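# Unload three sand cores from mould onto plywood boards

## Task

Remove three sand cores from the mould: the long core with the rounded nose, plus the two upright bladed cores in the mould half on the robot's right (the right_arm, -y side). Set all three down lying on the plywood boards next to the mould and open the grippers so they rest there unheld. The remaining two cores must still be standing in the mould.

## Robot and tools

ROBOT. Two 6-joint arms, left_arm and right_arm, each with a parallel gripper. Joint order in every row and every per-joint list: waist, shoulder, elbow, wrist pitch, wrist yaw, wrist roll, then the gripper. Stated joint ranges in rad: waist -2.618..3.054, shoulder 0.000..3.142, elbow 0.000..3.142, wrist pitch -1.571..1.571, wrist yaw -1.571..1.571, wrist roll -2.094..2.094. A joint's true end may differ from these by up to 0.059 rad either way.

FRAMES. Scene frame: origin on the table surface halfway between the nominal arm bases, +x out over the table, +y toward left_arm, +z up. Image left/right does not match arm names. Calibrated bases: left_arm at (+0.031, +0.345, 0) m, quat_wxyz (+1.000, 0, 0, +0.008); right_arm at (+0.030, -0.335, 0) m, quat_wxyz (+1.000, 0, 0, -0.014). Hand position, orientation, velocities and wrist-camera poses are reported in that arm's own base frame; the table is in the scene frame. Reported hand poses can be off by a few cm, more at full reach. Gripper axes: fingers point along +z, open and close along y; end_effector_position is the point between the pads, about 1 cm short of the tips.

execute_actions(actions, cameras). actions is a list of actions; each action is a list of 1 to 15 rows, one row per 1/30 s step; a short action repeats its last row to fill 15 steps. Each row is one flat list of 14 numbers in [-1, 1] covering both arms: left_arm's 6 joints then its opening, then right_arm's 6 joints then its opening. Joint entries are offsets, not poses: they count from the Joint targets at the start of that action (not from the previous row), scaled so 1.0 = 2.224 rad for waist, shoulder, elbow and 8.485 rad for the three wrist joints. Repeating an offset in a new action moves further. The opening entry is absolute: +1 fully open, -1 closed; always resend an arm's current opening, since 0 is itself a command. An action that would push any joint more than 0.059 rad beyond its range is rejected for both arms; if the first action fails this, or any action is malformed, the whole call is rejected. Images come only when actions is empty or cameras names them (cam_left_wrist, cam_right_wrist, or "all").

move(target, speed, blend, opening_speed, grip_force, blocking, cameras). target is one 14-number row, or a list of up to 15 such rows, same layout and scaling as above; every row is an offset from the same current Joint targets, not from the previous row. All joints are interpolated together, so grippers trace curves and nothing avoids obstacles or the other arm. speed: rad/s for the joint with the farthest to go, 0.01 to 12.57, default 0.5, one value or one per target. blend: corner rounding in rad per target, 0 = stop at it. opening_speed: opening-scale units per second, at least 0.2; use it to close gently. grip_force: N per finger pad, 10 to 50, one value or one per arm; persists; lower values close slowly. blocking=false returns early while the move continues. The result adds a move: line: done, off_target, moving, held or fault, possibly limits=held. done/off_target say nothing about contact.

wait(seconds 0..10) lets time pass holding commands. stop() brakes a running move. zoom_image(camera, region [x0, y0, x1, y1] pixels, at most 504x504) enlarges part of the newest image of cam_left_wrist or cam_right_wrist (both 896x504). finished_scene(scene) ends the current scene irreversibly; the goal must hold with the robot not touching anything.

RESULTS. Joint positions (rad, then finger-pad gap in m, 0.094 fully open), Joint velocities ("within noise" when still), Joint targets (the base for your next offsets), Tool commands, grip_measured (opening on the command scale; reads a bit wide when empty and a bit narrow when squeezing), grip_effort_nm (motor effort, negative = closing; not a pad force), Joint torques (include arm weight; joints 1-3 wrap at ±28 N m). "joint sent to its limit" means a joint was clipped at its end; "joint command not followed" means the clearance check altered some steps. MOTOR HOT warns of heating; OVER-TEMPERATURE FAULT folds that arm away for good.

MOTION NOTES. Each joint target may lead its measured angle by at most 0.339 rad (first three) or 2.2 rad (wrists); targets that would put a gripper over 200 mm from where it is get scaled back, so large motions need several actions. If an arm is stuck pushing or dragged, command targets back past the measured positions. Squeeze force rises steeply once commanded below the contact reading; to release, command well above grip_measured.

AVOID. Dropping cores or releasing them while moving; fast impacts; hard pushes on the mould, table or fixtures; any contact between the two arms or one gripper closing on the other's fingers; wrist-camera cables touching things (counts as contact); anything ending off the table; knocking over the two cores that must stay; long stretched-out holding that overheats motors. Loose objects may occasionally be nudged by an outside disturbance.

Each tool is called after "Request:" as a command line: name --argument value for each argument, lists and objects as JSON in quotes; but a table of rows of numbers goes row by row, as --pt "numbers of a row", without its own name.

## Session

Request:
execute_actions --actions '[]'

Scene clock: 0.00 s.
left_arm: end_effector_position=(+0.3628, -0.0246, +0.2019) grip_measured=+1.000 grip_effort_nm=n/a end_effector_quat_wxyz=(+0.567, -0.059, +0.819, -0.064) | right_arm: end_effector_position=(+0.3464, +0.0128, +0.2780) grip_measured=+1.000 grip_effort_nm=n/a end_effector_quat_wxyz=(+0.512, -0.227, +0.829, +0.002)
Joint positions: left_arm=[-0.096 1.023 0.565 0.102 -0.051 -0.204 0.094] | right_arm=[-0.157 1.051 1.019 -0.506 -0.374 -0.477 0.094]
Joint velocities: within noise
Joint torques (N m): no reading
Heat: left arm: 34 °C; right arm: 36 °C.
Joint targets: left_arm=[-0.096 1.015 0.574 0.108 -0.052 -0.203] | right_arm=[-0.157 1.043 1.031 -0.504 -0.378 -0.476]
Tool commands: left_gripper/opening=+1.0 right_gripper/opening=+1.0

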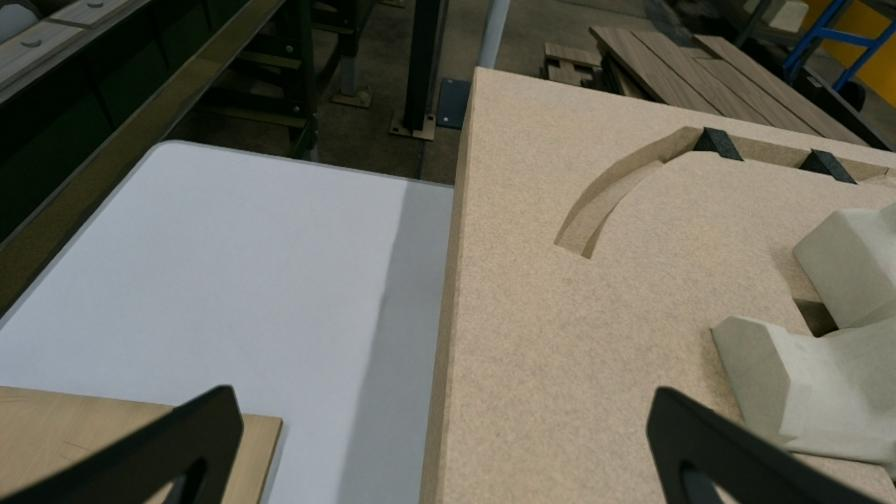

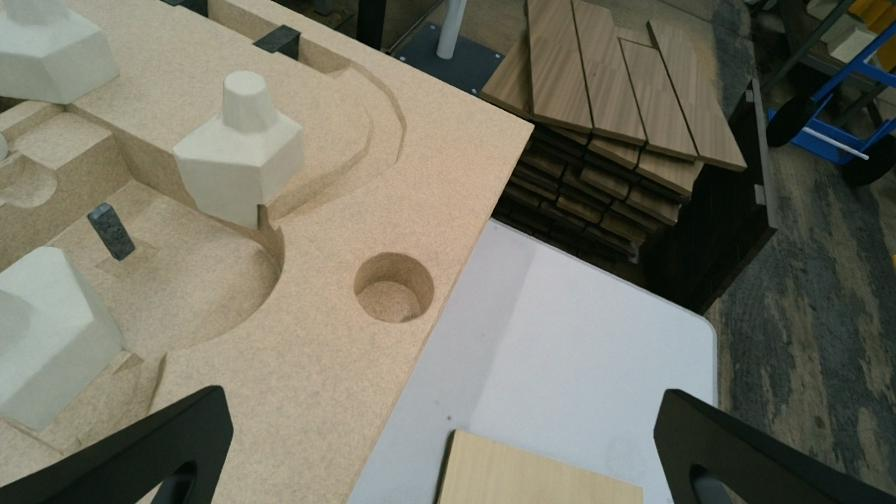

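Request:
move --target '[0.0432,0.2181,0.4613,-0.1659,0.0061,0.0239,1,0.0706,0.2055,0.2558,-0.0938,0.0445,0.0561,1]' --speed 0.7 --cameras '["all"]'

Scene clock: 17.03 s.
left_arm: end_effector_position=(+0.3262, +0.0001, +0.2286) grip_measured=+1.000 grip_effort_nm=0.03 end_effector_quat_wxyz=(+0.181, +0.000, +0.983, +0.003) | right_arm: end_effector_position=(+0.3276, +0.0001, +0.2262) grip_measured=+1.000 grip_effort_nm=0.03 end_effector_quat_wxyz=(+0.180, -0.001, +0.984, +0.002)
Joint positions: left_arm=[-0.007 1.488 1.575 -1.293 -0.008 -0.006 0.094] | right_arm=[-0.006 1.492 1.57 -1.286 -0.006 -0.008 0.094]
Joint torques (N m): left_arm=[0.58 -4.05 6.93 1.08 0.11 0.03] | right_arm=[0.54 -4.38 7.8 0.55 0.03 0.03]
Heat: left arm: 35 °C; right arm: 38 °C.
Joint targets: left_arm=[0.000 1.500 1.600 -1.300 0.000 0.000] | right_arm=[0.000 1.500 1.600 -1.300 -0.001 0.000]
move: done

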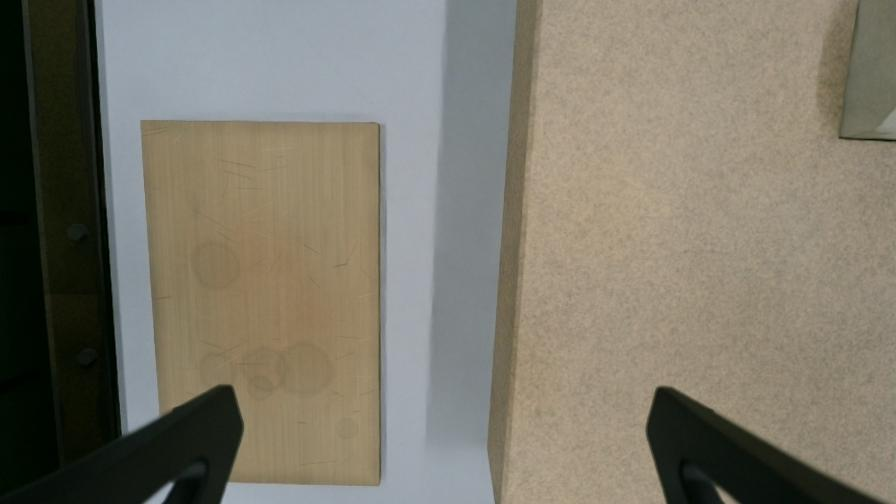

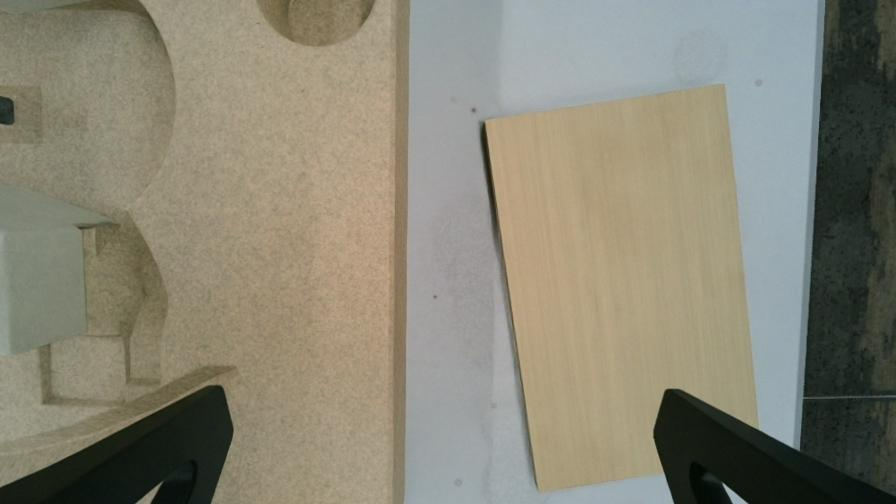

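Request:
move --target '[0,0,0,0,0,0,1,0.3147,0,0,0,0,0,1]' --speed 0.7 --cameras '["cam_right_wrist"]'

Request:
move --target '[0,0,0,0,0,0,1,0,-0.1,0.2,0,0,0.0825,1]' --speed 0.7 --cameras '["cam_right_wrist"]'

Scene clock: 23.57 s.
left_arm: end_effector_position=(+0.3261, +0.0001, +0.2286) grip_measured=+1.000 grip_effort_nm=0.04 end_effector_quat_wxyz=(+0.181, +0.000, +0.983, +0.003) | right_arm: end_effector_position=(+0.2499, +0.2118, +0.2262) grip_measured=+1.000 grip_effort_nm=0.03 end_effector_quat_wxyz=(+0.169, -0.340, +0.923, +0.062)
Joint positions: left_arm=[-0.007 1.488 1.575 -1.293 -0.008 -0.006 0.094] | right_arm=[0.698 1.492 1.57 -1.286 -0.003 -0.007 0.094]
Joint torques (N m): left_arm=[0.59 -4.08 6.91 1.08 0.11 0.01] | right_arm=[0.14 -4.41 7.82 0.55 0.02 0.03]
Heat: left arm: 35 °C; right arm: 37 °C.
Joint targets: left_arm=[0.000 1.500 1.600 -1.300 0.000 0.000] | right_arm=[0.700 1.500 1.600 -1.300 -0.001 0.000]
move: done
Images, in order (width x height): cam_right_wrist 896x504.

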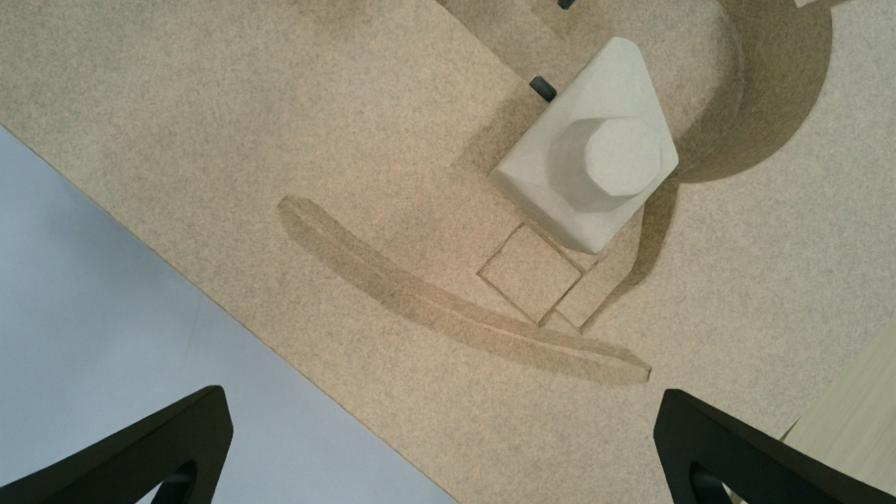

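Scene clock: 25.43 s.
left_arm: end_effector_position=(+0.3261, +0.0001, +0.2286) grip_measured=+1.000 grip_effort_nm=0.04 end_effector_quat_wxyz=(+0.181, +0.000, +0.983, +0.003) | right_arm: end_effector_position=(+0.2254, +0.1912, +0.4548) grip_measured=+1.000 grip_effort_nm=0.03 end_effector_quat_wxyz=(+0.378, -0.003, +0.869, +0.318)
Joint positions: left_arm=[-0.007 1.488 1.575 -1.293 -0.008 -0.006 0.094] | right_arm=[0.698 1.276 2.032 -1.293 -0.003 0.694 0.094]
Joint torques (N m): left_arm=[0.61 -4.08 6.97 1.06 0.1 0.02] | right_arm=[0.13 -1.59 4.85 1.36 0.01 -0.01]
Heat: left arm: 35 °C; right arm: 37 °C.
Joint targets: left_arm=[0.000 1.500 1.600 -1.300 0.000 0.000] | right_arm=[0.700 1.278 2.045 -1.301 -0.001 0.700]
move: done
Images, in order (width x height): cam_right_wrist 896x504.

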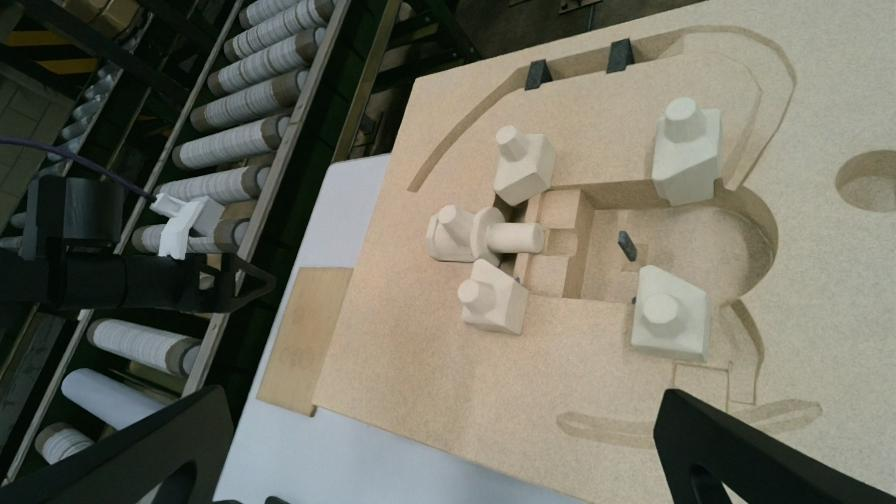

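Request:
move --target '[0,0,0,0,0,0,1,-0.0603,0.0243,-0.2842,0.0259,0,-0.0825,1]' --speed 0.7 --cameras '["cam_right_wrist"]'

Scene clock: 94.13 s.
left_arm: end_effector_position=(+0.3261, +0.0001, +0.2286) grip_measured=+1.000 grip_effort_nm=0.03 end_effector_quat_wxyz=(+0.181, +0.000, +0.983, +0.003) | right_arm: end_effector_position=(+0.2755, +0.1790, +0.2418) grip_measured=+1.000 grip_effort_nm=0.02 end_effector_quat_wxyz=(+0.261, -0.268, +0.924, +0.079)
Joint positions: left_arm=[-0.007 1.488 1.575 -1.293 -0.008 -0.006 0.094] | right_arm=[0.572 1.333 1.416 -1.101 -0.003 0.008 0.094]
Joint torques (N m): left_arm=[0.55 -4.1 6.98 1.08 0.11 0.02] | right_arm=[-0.5 -4.04 5.42 1.17 0.01 -0.14]
Heat: left arm: 36 °C; right arm: 39 °C.
Joint targets: left_arm=[0.000 1.500 1.600 -1.300 0.000 0.000] | right_arm=[0.566 1.332 1.413 -1.081 -0.001 0.000]
move: done
Images, in order (width x height): cam_right_wrist 896x504.

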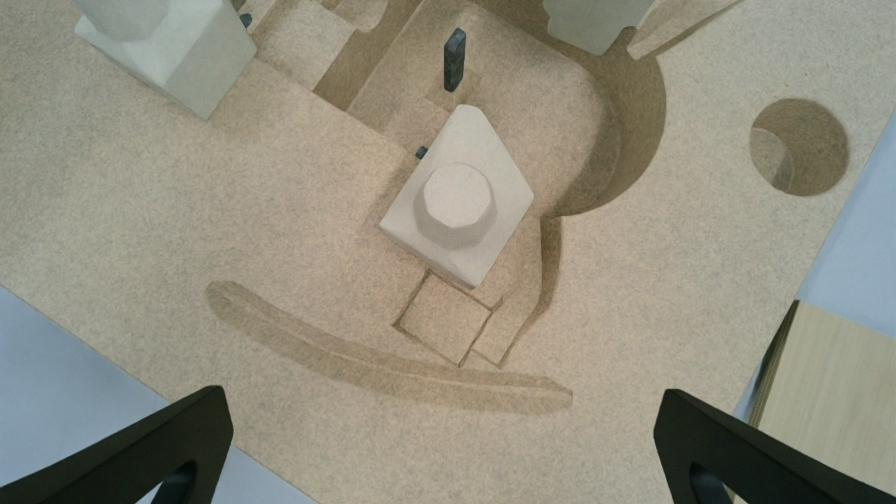

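Request:
move --target '[0,0,0,0,0,0,1,-0.0031,-0.004,-0.0661,0.0222,0,0.0354,1]' --speed 0.5 --cameras '["cam_right_wrist"]'

Scene clock: 116.57 s.
left_arm: end_effector_position=(+0.3261, +0.0001, +0.2286) grip_measured=+1.000 grip_effort_nm=0.03 end_effector_quat_wxyz=(+0.181, +0.000, +0.983, +0.003) | right_arm: end_effector_position=(+0.2921, +0.1871, +0.2132) grip_measured=+1.000 grip_effort_nm=0.02 end_effector_quat_wxyz=(+0.267, -0.130, +0.947, +0.124)
Joint positions: left_arm=[-0.007 1.488 1.575 -1.293 -0.008 -0.006 0.094] | right_arm=[0.566 1.333 1.274 -0.914 -0.003 0.293 0.094]
Joint torques (N m): left_arm=[0.58 -4.1 6.87 1.08 0.12 0.02] | right_arm=[-0.57 -4.97 5.33 1.22 0.02 0.05]
Heat: left arm: 36 °C; right arm: 39 °C.
Joint targets: left_arm=[0.000 1.500 1.600 -1.300 0.000 0.000] | right_arm=[0.559 1.323 1.266 -0.892 -0.001 0.300]
move: done
Images, in order (width x height): cam_right_wrist 896x504.

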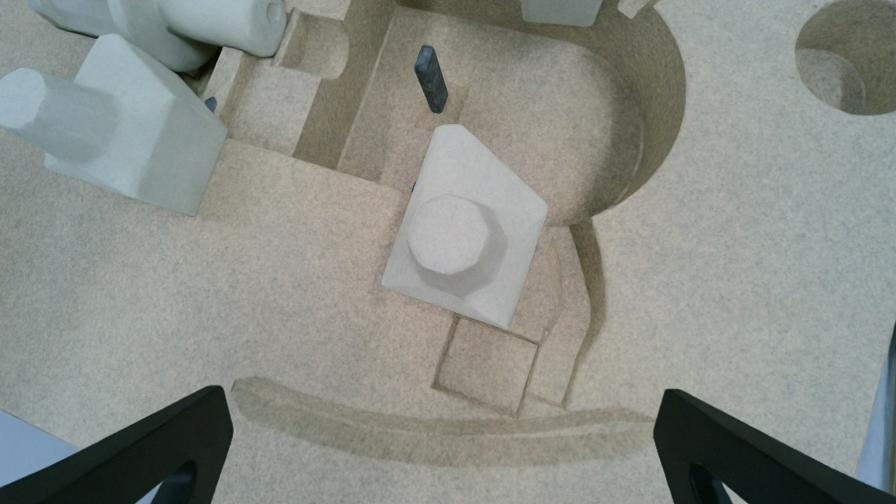

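Request:
move --target '[0,0,0,0,0,0,1,-0.0036,0.071,-0.0364,0.028,0,0,1]' --speed 0.3 --cameras '["cam_right_wrist"]'

Scene clock: 122.87 s.
left_arm: end_effector_position=(+0.3261, +0.0001, +0.2286) grip_measured=+1.000 grip_effort_nm=0.03 end_effector_quat_wxyz=(+0.181, +0.000, +0.983, +0.003) | right_arm: end_effector_position=(+0.3300, +0.2077, +0.1642) grip_measured=+1.000 grip_effort_nm=0.02 end_effector_quat_wxyz=(+0.272, -0.126, +0.946, +0.124)
Joint positions: left_arm=[-0.007 1.488 1.575 -1.293 -0.008 -0.006 0.094] | right_arm=[0.558 1.476 1.191 -0.679 -0.003 0.293 0.094]
Joint torques (N m): left_arm=[0.69 -4.16 6.89 1.08 0.1 -0.01] | right_arm=[-0.62 -5.09 5.55 1.22 0.01 0.04]
Heat: left arm: 36 °C; right arm: 39 °C.
Joint targets: left_arm=[0.000 1.500 1.600 -1.300 0.000 0.000] | right_arm=[0.551 1.481 1.185 -0.655 -0.001 0.300]
move: done
Images, in order (width x height): cam_right_wrist 896x504.

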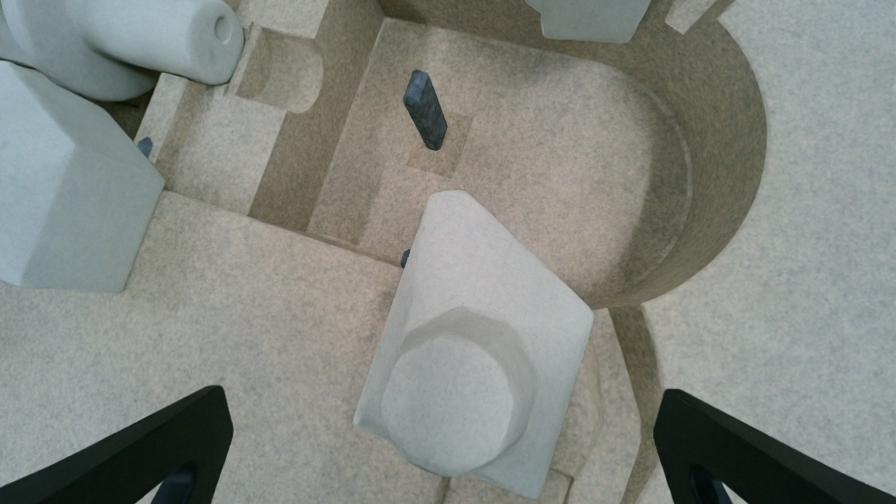

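Request:
move --target '[0,0,0,0,0,0,1,0,0,0,0,0,0,-0.6]' --opening_speed 0.6 --grip_force 20 --cameras '["cam_right_wrist"]'

Scene clock: 130.93 s.
left_arm: end_effector_position=(+0.3261, +0.0001, +0.2286) grip_measured=+1.000 grip_effort_nm=0.03 end_effector_quat_wxyz=(+0.181, +0.000, +0.983, +0.003) | right_arm: end_effector_position=(+0.3301, +0.2078, +0.1643) grip_measured=-0.347 grip_effort_nm=-0.42 end_effector_quat_wxyz=(+0.272, -0.126, +0.946, +0.125)
Joint positions: left_arm=[-0.007 1.488 1.575 -1.293 -0.008 -0.006 0.094] | right_arm=[0.558 1.476 1.191 -0.678 -0.003 0.293 0.031]
Joint torques (N m): left_arm=[0.64 -4.1 6.97 1.05 0.1 0.01] | right_arm=[-0.59 -5.09 5.55 1.23 0.01 0.07]
Heat: left arm: 36 °C; right arm: 39 °C.
Joint targets: left_arm=[0.000 1.500 1.600 -1.300 0.000 0.000] | right_arm=[0.551 1.481 1.185 -0.655 -0.001 0.300]
grip_force (N): 20, 20
move: done
Images, in order (width x height): cam_right_wrist 896x504.

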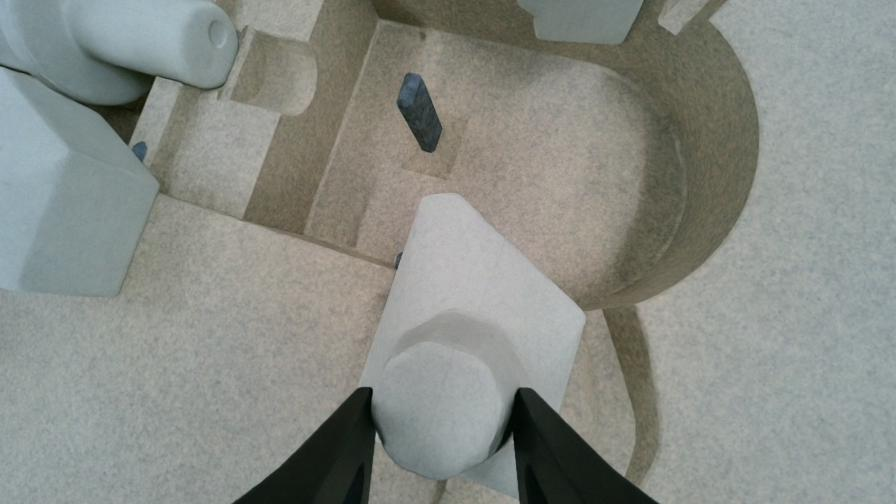

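Request:
move --pt "0 0 0 0 0 0 1 0 0 0.0537 -0.0140 0 0 -0.6" --pt "0 0 0 0 0 0 1 0 0.0064 0.1136 -0.0280 0 0 -0.6" --pt "0 0 0 0 0 0 1 0 0.0246 0.2045 -0.0470 0 0 -0.6" --blend 0.02 --speed 0.25 --grip_force 30 --cameras '["all"]'

Scene clock: 138.73 s.
left_arm: end_effector_position=(+0.3261, +0.0001, +0.2286) grip_measured=+1.000 grip_effort_nm=0.03 end_effector_quat_wxyz=(+0.181, +0.000, +0.983, +0.003) | right_arm: end_effector_position=(+0.3223, +0.2027, +0.2405) grip_measured=-0.363 grip_effort_nm=-0.63 end_effector_quat_wxyz=(+0.241, -0.127, +0.956, +0.111)
Joint positions: left_arm=[-0.007 1.488 1.575 -1.293 -0.008 -0.006 0.094] | right_arm=[0.557 1.537 1.592 -1.088 -0.003 0.294 0.03]
Joint torques (N m): left_arm=[0.61 -4.05 6.9 1.07 0.11 0.03] | right_arm=[-0.54 -5.74 9.52 1.22 0.02 0.05]
Heat: left arm: 36 °C; right arm: 39 °C.
Joint targets: left_arm=[0.000 1.500 1.600 -1.300 0.000 0.000] | right_arm=[0.551 1.536 1.640 -1.053 -0.001 0.300]
grip_force (N): 30, 30
move: off_target (right_arm); right_arm: the elbow is farthest, 0.048 rad from its target

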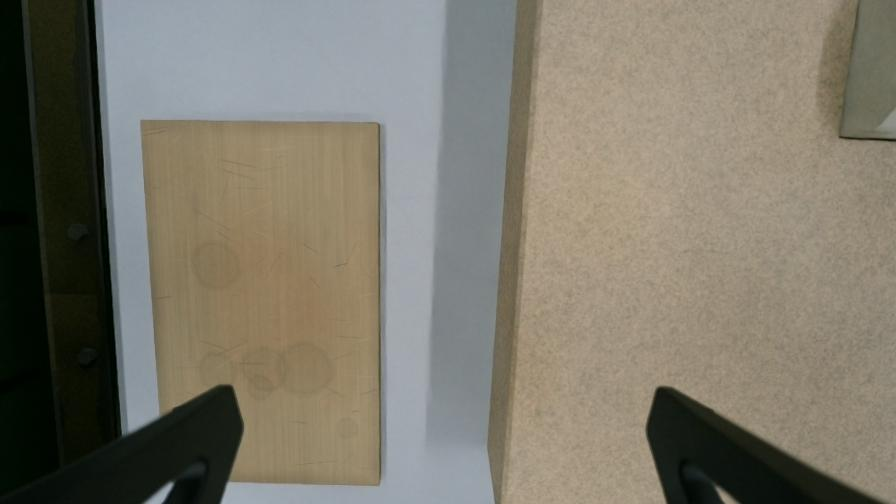

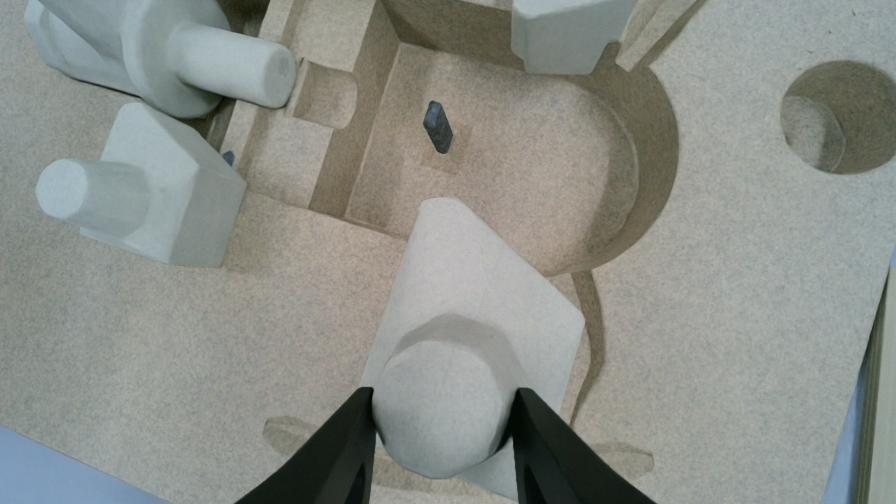

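Request:
move --target '[0,0,0,0,0,0,1,0,0,0.065,-0.0140,0,0,-0.6]' --speed 0.25 --cameras '["cam_right_wrist"]'

Scene clock: 142.27 s.
left_arm: end_effector_position=(+0.3261, +0.0001, +0.2286) grip_measured=+1.000 grip_effort_nm=0.03 end_effector_quat_wxyz=(+0.181, +0.000, +0.983, +0.003) | right_arm: end_effector_position=(+0.3165, +0.1991, +0.2768) grip_measured=-0.363 grip_effort_nm=-0.63 end_effector_quat_wxyz=(+0.251, -0.127, +0.953, +0.115)
Joint positions: left_arm=[-0.007 1.488 1.575 -1.293 -0.008 -0.006 0.094] | right_arm=[0.557 1.542 1.739 -1.208 -0.003 0.294 0.03]
Joint torques (N m): left_arm=[0.57 -4.05 6.95 1.06 0.12 0.01] | right_arm=[-0.54 -5.91 9.1 1.28 0.02 0.03]
Heat: left arm: 36 °C; right arm: 39 °C.
Joint targets: left_arm=[0.000 1.500 1.600 -1.300 0.000 0.000] | right_arm=[0.551 1.536 1.784 -1.172 -0.001 0.300]
grip_force (N): 30, 30
move: off_target (right_arm); right_arm: the elbow is farthest, 0.046 rad from its target
Images, in order (width x height): cam_right_wrist 896x504.

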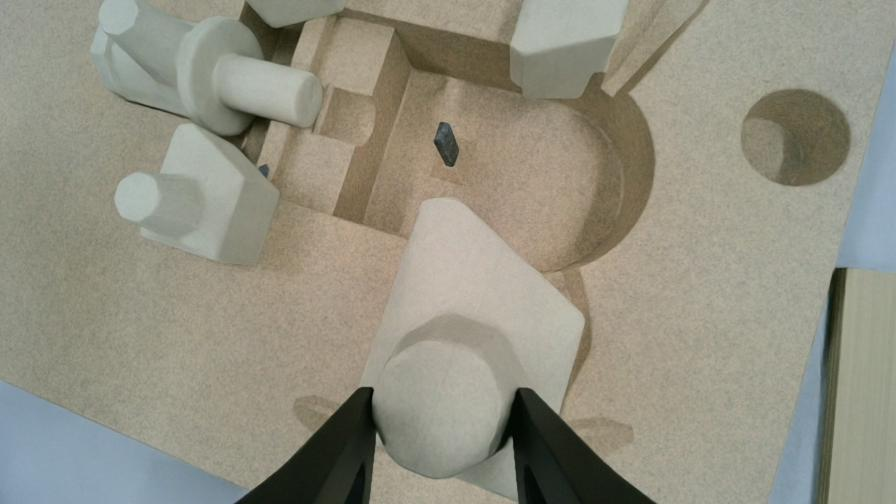

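Request:
move --pt "0 0 0 0 0 0 1 -0.3826 0 0 0 0 0 -0.6" --pt "-0.4946 -0.3777 -0.406 0.1253 0 0 1 -0.3826 0 0 0 0 0 -0.6" --speed 0.5 --cameras '["all"]'

Scene clock: 153.77 s.
left_arm: end_effector_position=(+0.1395, -0.2660, +0.2954) grip_measured=+1.000 grip_effort_nm=0.03 end_effector_quat_wxyz=(+0.532, +0.404, +0.670, -0.325) | right_arm: end_effector_position=(+0.3567, -0.1103, +0.2765) grip_measured=-0.362 grip_effort_nm=-0.63 end_effector_quat_wxyz=(+0.275, +0.283, +0.919, -0.001)
Joint positions: left_arm=[-1.093 0.671 0.706 -0.26 -0.002 -0.006 0.094] | right_arm=[-0.302 1.542 1.739 -1.21 0 0.294 0.03]
Joint torques (N m): left_arm=[-0.53 -0.66 5.04 2.46 0.04 -0.01] | right_arm=[0.17 -5.91 9.09 1.31 -0.03 0.02]
Heat: left arm: 36 °C; right arm: 39 °C.
Joint targets: left_arm=[-1.100 0.660 0.697 -0.236 0.000 0.000] | right_arm=[-0.300 1.536 1.784 -1.172 -0.001 0.300]
grip_force (N): 30, 30
move: off_target (right_arm); right_arm: the elbow is farthest, 0.045 rad from its target

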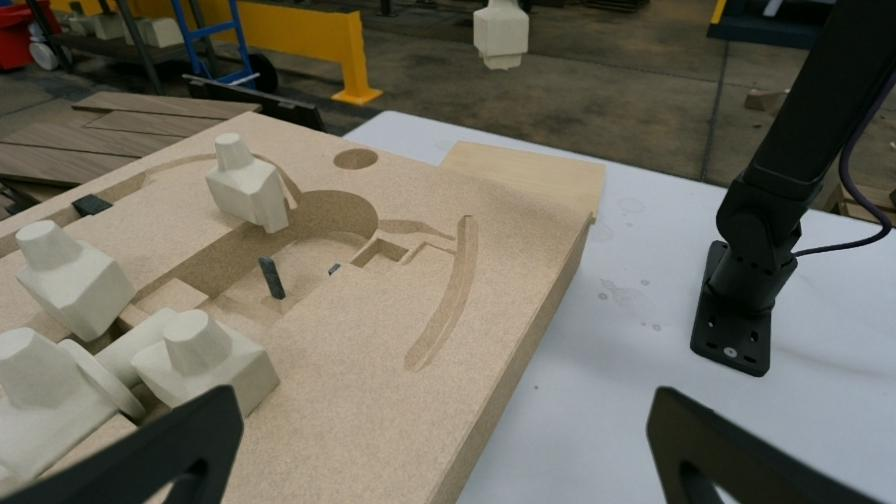

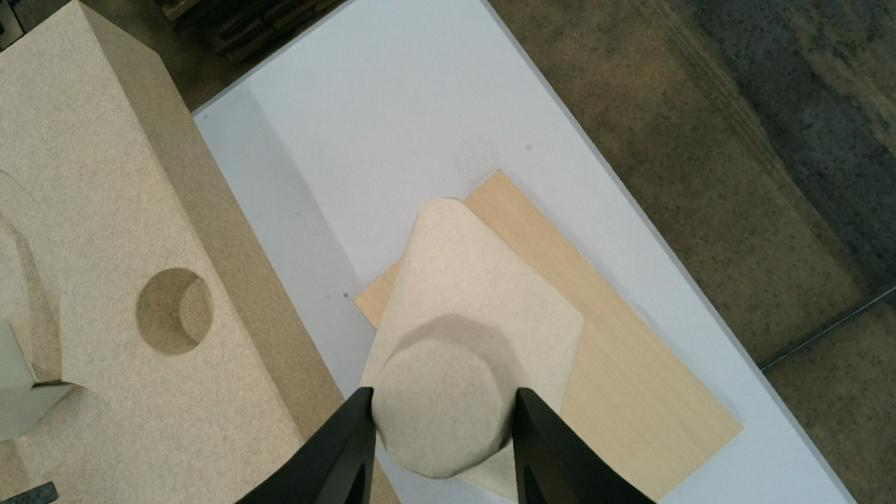

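Request:
zoom_image --camera "cam_left_wrist" --region '[400, 0, 620, 124]'

Request:
zoom_image --camera "cam_left_wrist" --region '[0, 120, 400, 450]'

Scaled by 2.291.

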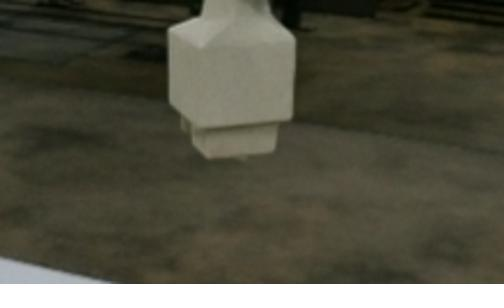

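Scaled by 1.260.

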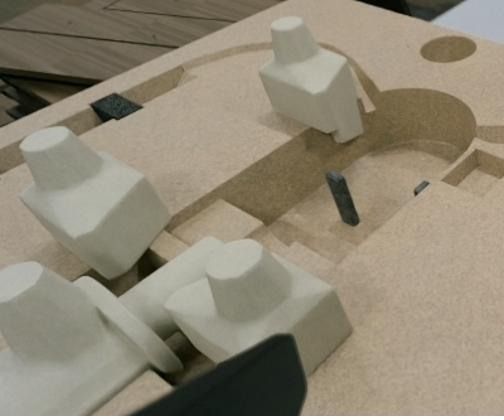

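Request:
move --target '[0,0,0,0,0,0,1,0.0935,-0.2397,-0.541,0.1513,0,-0.251,-0.6]' --speed 0.7 --cameras '["all"]'

Scene clock: 204.20 s.
left_arm: end_effector_position=(+0.1395, -0.2661, +0.2956) grip_measured=+1.000 grip_effort_nm=0.03 end_effector_quat_wxyz=(+0.532, +0.404, +0.669, -0.325) | right_arm: end_effector_position=(+0.3535, -0.0341, +0.1737) grip_measured=-0.363 grip_effort_nm=-0.63 end_effector_quat_wxyz=(-0.298, +0.648, -0.556, +0.427)
Joint positions: left_arm=[-1.093 0.671 0.706 -0.259 -0.002 -0.006 0.094] | right_arm=[-0.099 1.042 0.569 -0.003 0 -1.822 0.03]
Joint torques (N m): left_arm=[-0.51 -0.66 5.01 2.48 0.06 0] | right_arm=[0.55 -5.61 7.23 2.54 -0.01 -0.14]
Heat: left arm: 40 °C; right arm: 41 °C.
Joint targets: left_arm=[-1.100 0.660 0.697 -0.237 0.000 0.000] | right_arm=[-0.092 1.003 0.581 0.111 -0.001 -1.829]
grip_force (N): 30, 30
move: off_target (right_arm); right_arm: the wrist pitch is farthest, 0.115 rad from its target

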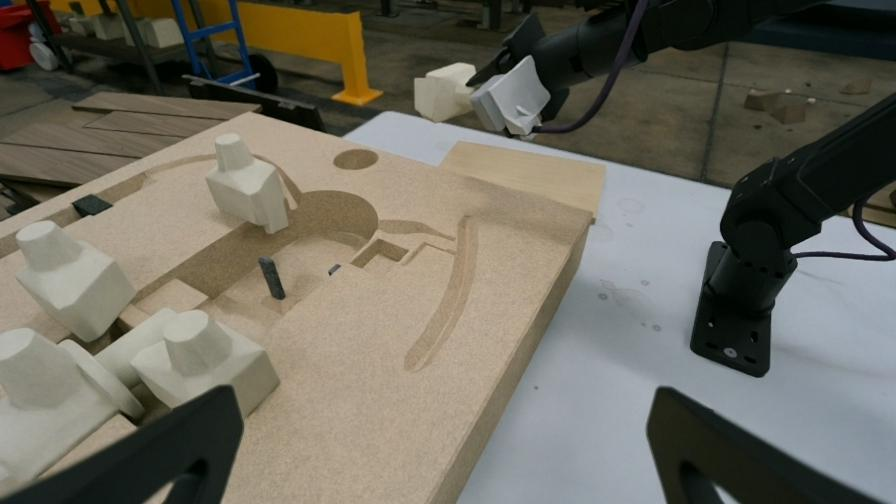

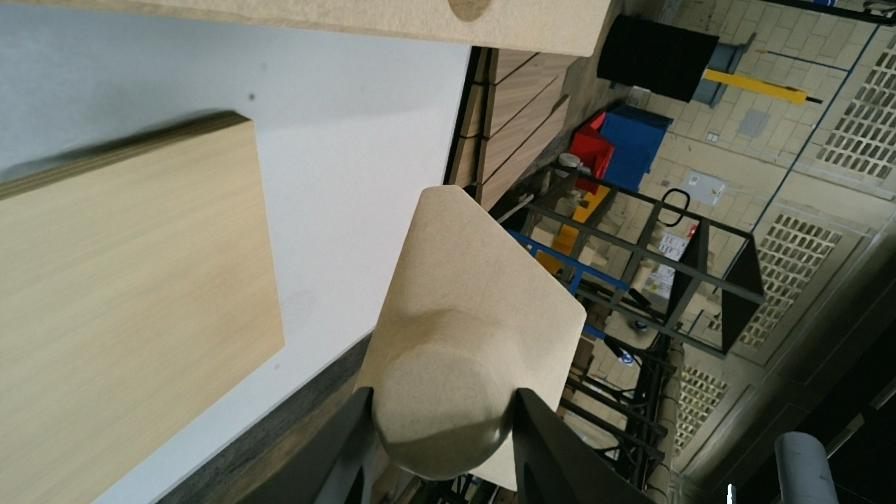

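Request:
move --target '[0,0,0,0,0,0,1,0,0.1097,-0.1673,0.0833,0,0,-0.6]' --speed 0.4 --cameras '["all"]'

Scene clock: 209.53 s.
left_arm: end_effector_position=(+0.1395, -0.2661, +0.2956) grip_measured=+1.000 grip_effort_nm=0.03 end_effector_quat_wxyz=(+0.532, +0.404, +0.669, -0.325) | right_arm: end_effector_position=(+0.3499, -0.0333, +0.1139) grip_measured=-0.364 grip_effort_nm=-0.63 end_effector_quat_wxyz=(-0.342, +0.610, -0.526, +0.484)
Joint positions: left_arm=[-1.093 0.671 0.706 -0.259 -0.002 -0.006 0.094] | right_arm=[-0.099 1.246 0.21 0.733 -0.003 -1.815 0.03]
Joint torques (N m): left_arm=[-0.53 -0.77 4.98 2.49 0.04 0.03] | right_arm=[0.58 -2.58 5.09 2.35 0.01 -0.21]
Heat: left arm: 40 °C; right arm: 44 °C.
Joint targets: left_arm=[-1.100 0.660 0.697 -0.237 0.000 0.000] | right_arm=[-0.092 1.247 0.209 0.818 0.000 -1.829]
grip_force (N): 30, 30
move: off_target (right_arm); right_arm: the wrist pitch is farthest, 0.084 rad from its target

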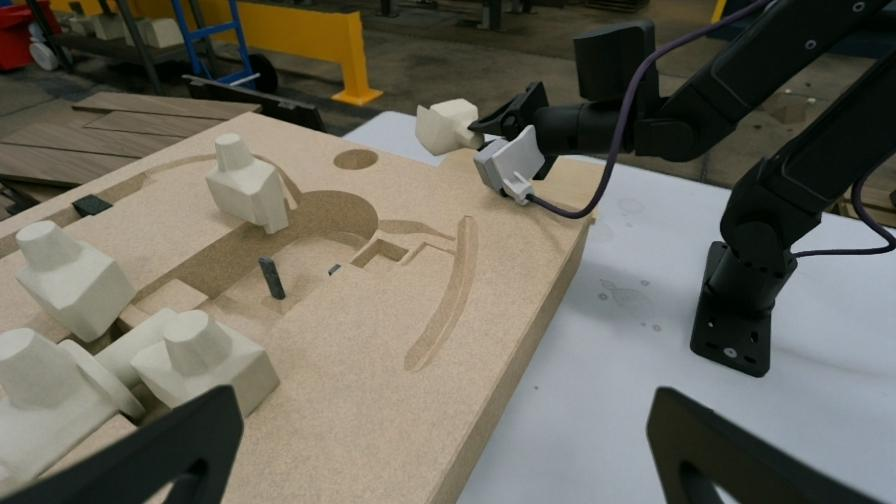

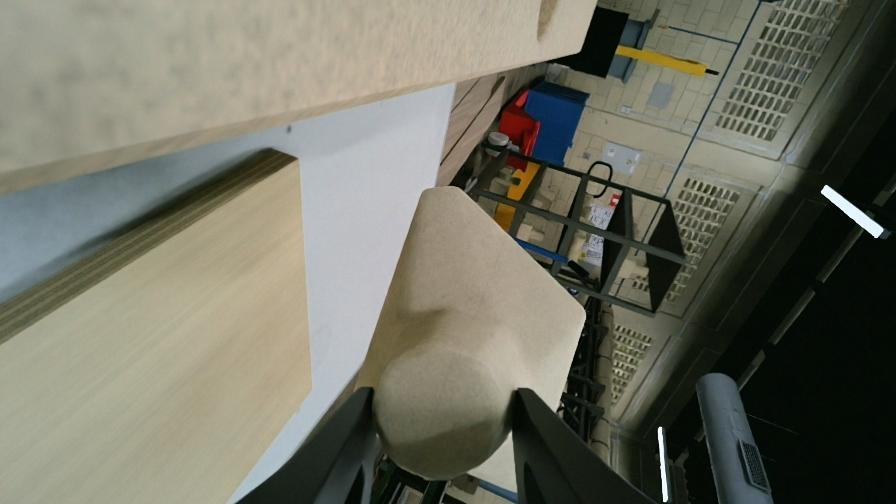

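Request:
move --pt "0 0 0 0 0 0 1 0 0.1353 -0.031 0.0356 0 0 -0.6" --pt "0 0 0 0 0 0 1 0 0.2005 -0.0393 0.0545 0 0 -0.6" --speed 0.2 --blend 0.03 --cameras '["all"]'

Scene clock: 218.40 s.
left_arm: end_effector_position=(+0.1395, -0.2661, +0.2956) grip_measured=+1.000 grip_effort_nm=0.03 end_effector_quat_wxyz=(+0.532, +0.404, +0.669, -0.325) | right_arm: end_effector_position=(+0.3655, -0.0302, +0.1164) grip_measured=-0.364 grip_effort_nm=-0.63 end_effector_quat_wxyz=(-0.425, +0.539, -0.509, +0.519)
Joint positions: left_arm=[-1.093 0.671 0.706 -0.259 -0.002 -0.006 0.094] | right_arm=[-0.099 1.652 0.146 1.407 -0.028 -1.701 0.03]
Joint torques (N m): left_arm=[-0.54 -0.65 4.97 2.48 0.05 0] | right_arm=[0.57 -0.96 1.24 0.38 0.26 -1.49]
Heat: left arm: 41 °C; right arm: 45 °C.
Joint targets: left_arm=[-1.100 0.660 0.697 -0.237 0.000 0.000] | right_arm=[-0.092 1.692 0.121 1.281 -0.001 -1.829]
grip_force (N): 30, 30
move: off_target (right_arm); right_arm: the wrist roll is farthest, 0.128 rad from its target

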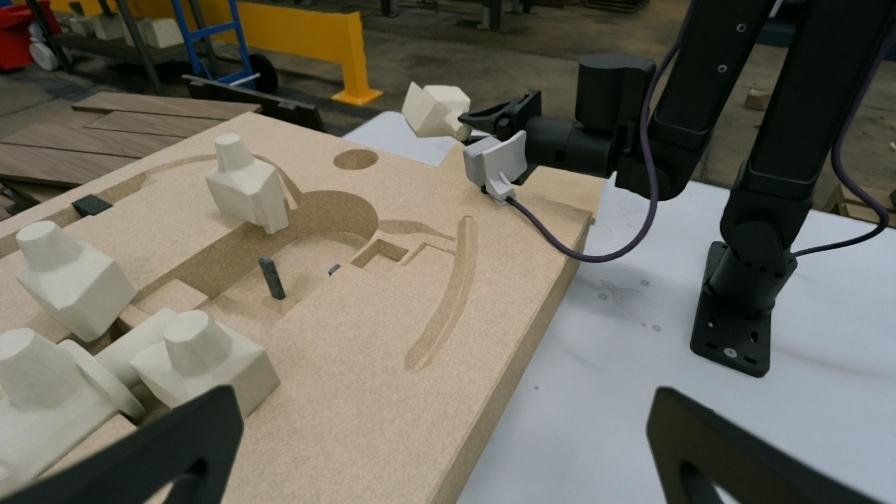

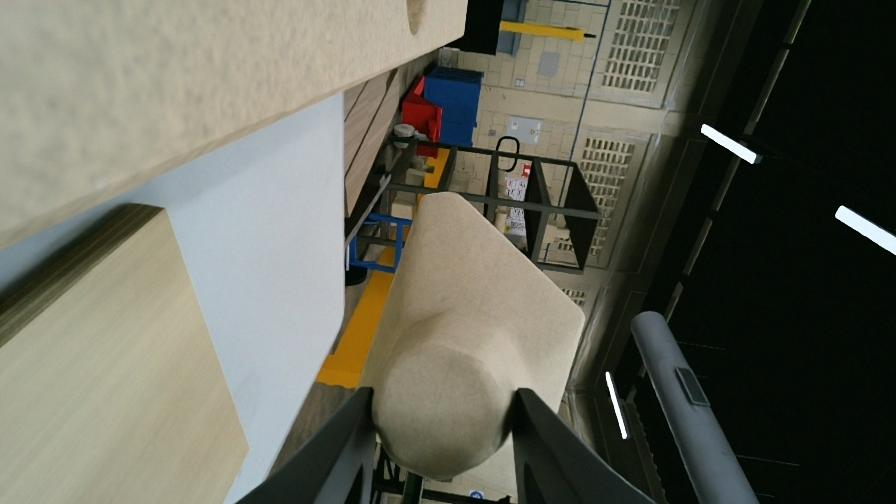

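Request:
move --pt "0 0 0 0 0 0 1 0 -0.08 0.015 -0.005 0 0 -0.6" --pt "0 0 0 0 0 0 1 -0.0665 -0.2005 0.0393 -0.0495 0 0 -0.6" --speed 0.25 --blend 0.03 --cameras '["all"]'

Scene clock: 225.03 s.
left_arm: end_effector_position=(+0.1395, -0.2661, +0.2956) grip_measured=+1.000 grip_effort_nm=0.03 end_effector_quat_wxyz=(+0.532, +0.404, +0.669, -0.325) | right_arm: end_effector_position=(+0.3383, -0.0792, +0.1083) grip_measured=-0.364 grip_effort_nm=-0.63 end_effector_quat_wxyz=(-0.315, +0.567, -0.567, +0.508)
Joint positions: left_arm=[-1.093 0.671 0.706 -0.259 -0.002 -0.006 0.094] | right_arm=[-0.235 1.274 0.173 0.812 -0.004 -1.803 0.03]
Joint torques (N m): left_arm=[-0.57 -0.73 5.01 2.47 0.05 -0.01] | right_arm=[-0.49 -4.93 7.72 1.99 0.07 -0.34]
Heat: left arm: 41 °C; right arm: 43 °C.
Joint targets: left_arm=[-1.100 0.660 0.697 -0.237 0.000 0.000] | right_arm=[-0.240 1.247 0.209 0.861 -0.001 -1.829]
grip_force (N): 30, 30
move: off_target (right_arm); right_arm: the wrist pitch is farthest, 0.049 rad from its target

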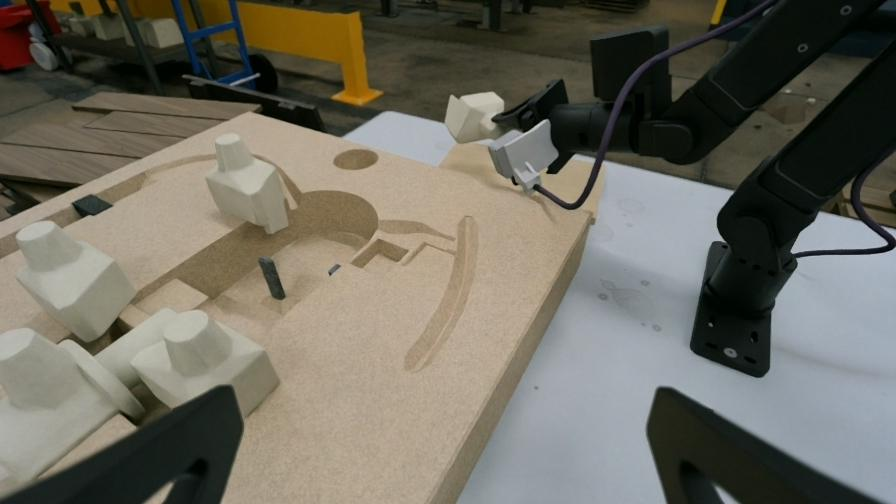

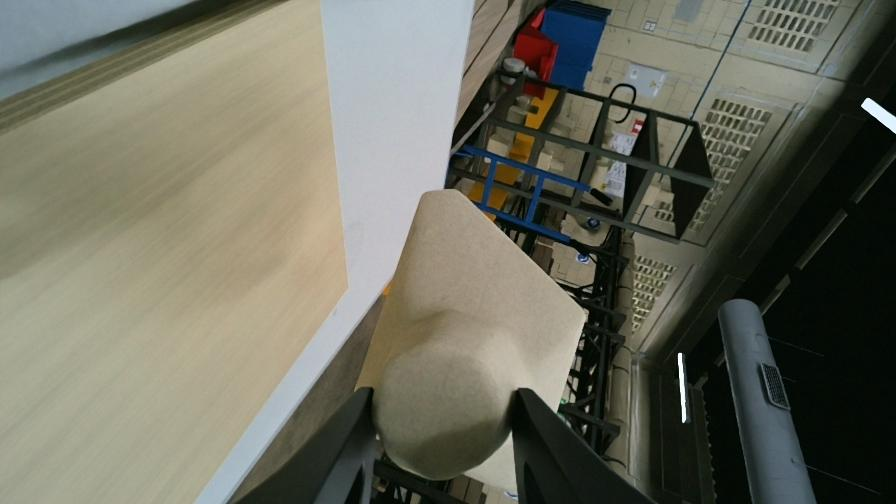

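Request:
move --target '[0,0,0,0,0,0,1,0,0.1353,-0.031,0.0318,0,0,-0.6]' --speed 0.2 --cameras '["all"]'

Scene clock: 231.07 s.
left_arm: end_effector_position=(+0.1395, -0.2661, +0.2956) grip_measured=+1.000 grip_effort_nm=0.03 end_effector_quat_wxyz=(+0.532, +0.404, +0.669, -0.325) | right_arm: end_effector_position=(+0.3546, -0.0807, +0.1098) grip_measured=-0.364 grip_effort_nm=-0.63 end_effector_quat_wxyz=(-0.364, +0.524, -0.562, +0.526)
Joint positions: left_arm=[-1.093 0.671 0.706 -0.259 -0.002 -0.006 0.094] | right_arm=[-0.236 1.521 0.163 1.176 -0.02 -1.72 0.03]
Joint torques (N m): left_arm=[-0.5 -0.7 5 2.47 0.07 0.01] | right_arm=[-0.36 -1.68 2.03 1.13 0.18 -1.27]
Heat: left arm: 41 °C; right arm: 43 °C.
Joint targets: left_arm=[-1.100 0.660 0.697 -0.237 0.000 0.000] | right_arm=[-0.240 1.547 0.140 1.131 0.000 -1.829]
grip_force (N): 30, 30
move: off_target (right_arm); right_arm: the wrist roll is farthest, 0.109 rad from its target

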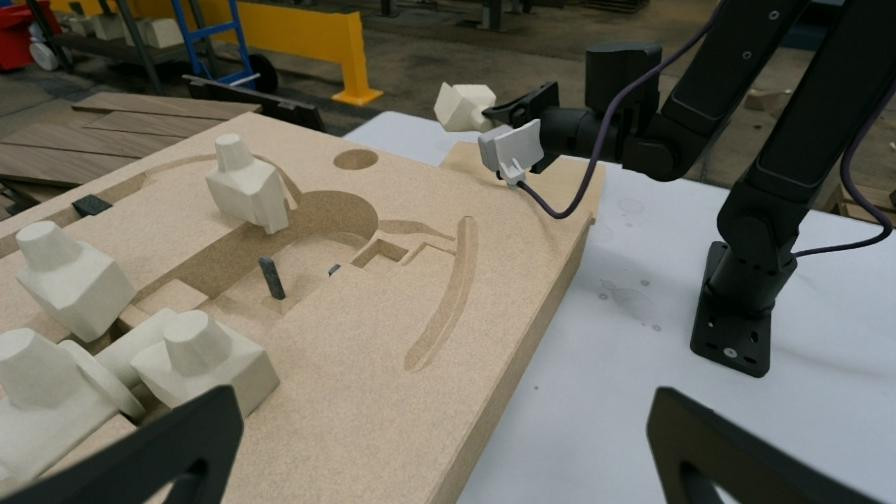

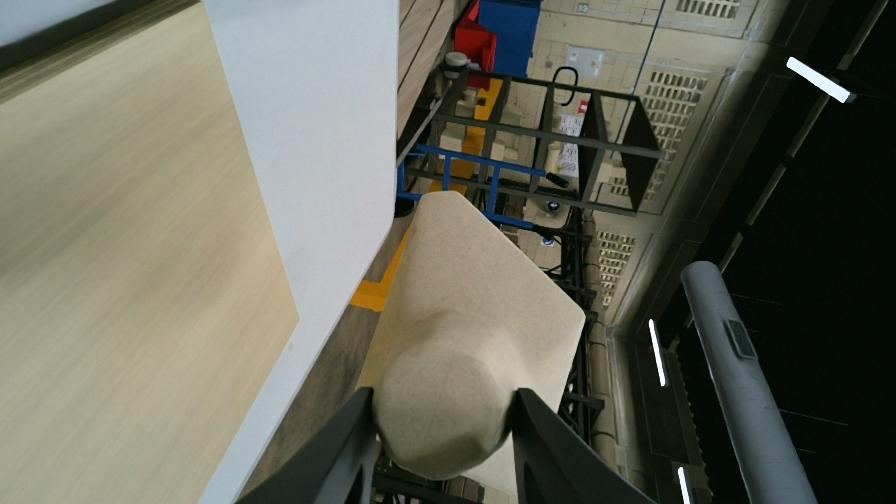

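Request:
move --pt "0 0 0 0 0 0 1 0 -0.1353 0.04 -0.0318 0 0 -0.6" --pt "0 0 0 0 0 0 1 -0.045 -0.1353 0.031 -0.0318 0 0 -0.6" --pt "0 0 0 0 0 0 1 -0.045 0 0 0.0020 0 0 -0.6" --speed 0.3 --blend '[0.03,0,0]' --cameras '["all"]'

Scene clock: 261.43 s.
left_arm: end_effector_position=(+0.1395, -0.2661, +0.2957) grip_measured=+1.000 grip_effort_nm=0.03 end_effector_quat_wxyz=(+0.532, +0.404, +0.669, -0.325) | right_arm: end_effector_position=(+0.3325, -0.1177, +0.0740) grip_measured=-0.363 grip_effort_nm=-0.63 end_effector_quat_wxyz=(+0.285, -0.536, +0.607, -0.513)
Joint positions: left_arm=[-1.093 0.671 0.706 -0.259 -0.002 -0.006 0.094] | right_arm=[-0.345 1.54 0.148 1.075 -0.005 -1.788 0.03]
Joint torques (N m): left_arm=[-0.47 -0.68 5.01 2.48 0.05 0.01] | right_arm=[0.46 -3 2.97 2.21 0.06 -0.51]
Heat: left arm: 43 °C; right arm: 42 °C.
Joint targets: left_arm=[-1.100 0.660 0.697 -0.236 0.000 0.000] | right_arm=[-0.340 1.548 0.140 1.148 0.000 -1.829]
grip_force (N): 30, 30
move: off_target (right_arm); right_arm: the wrist pitch is farthest, 0.073 rad from its target

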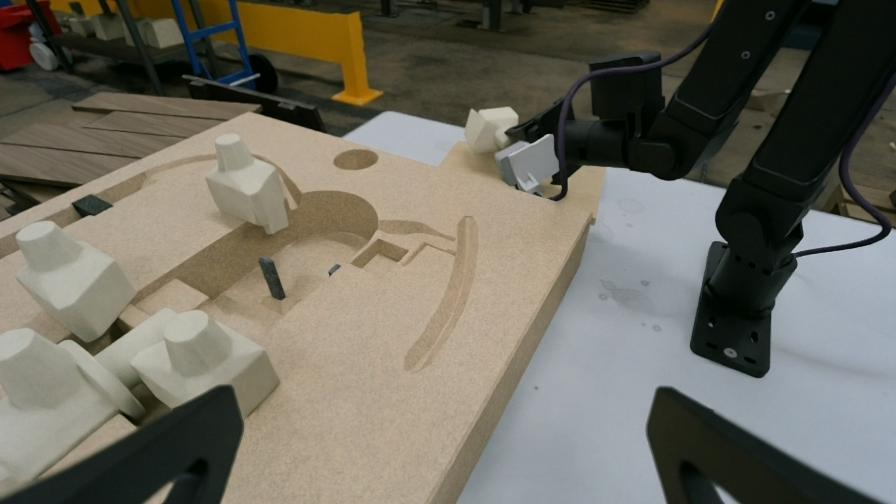

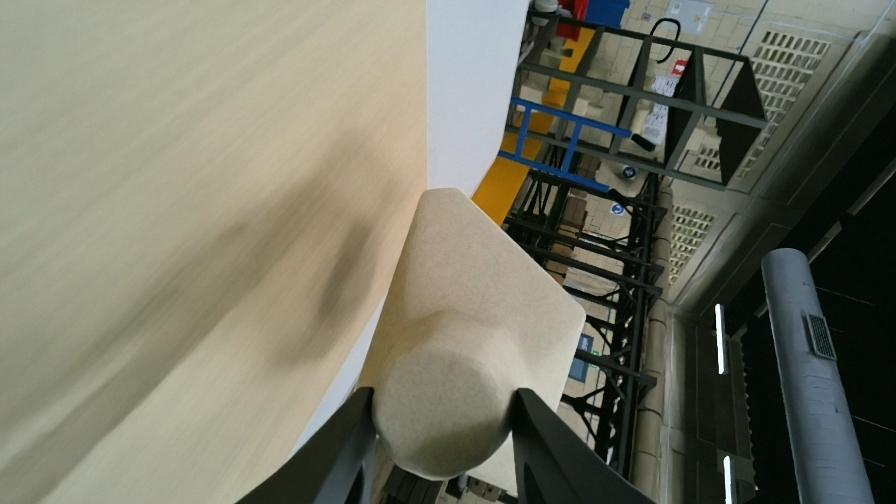

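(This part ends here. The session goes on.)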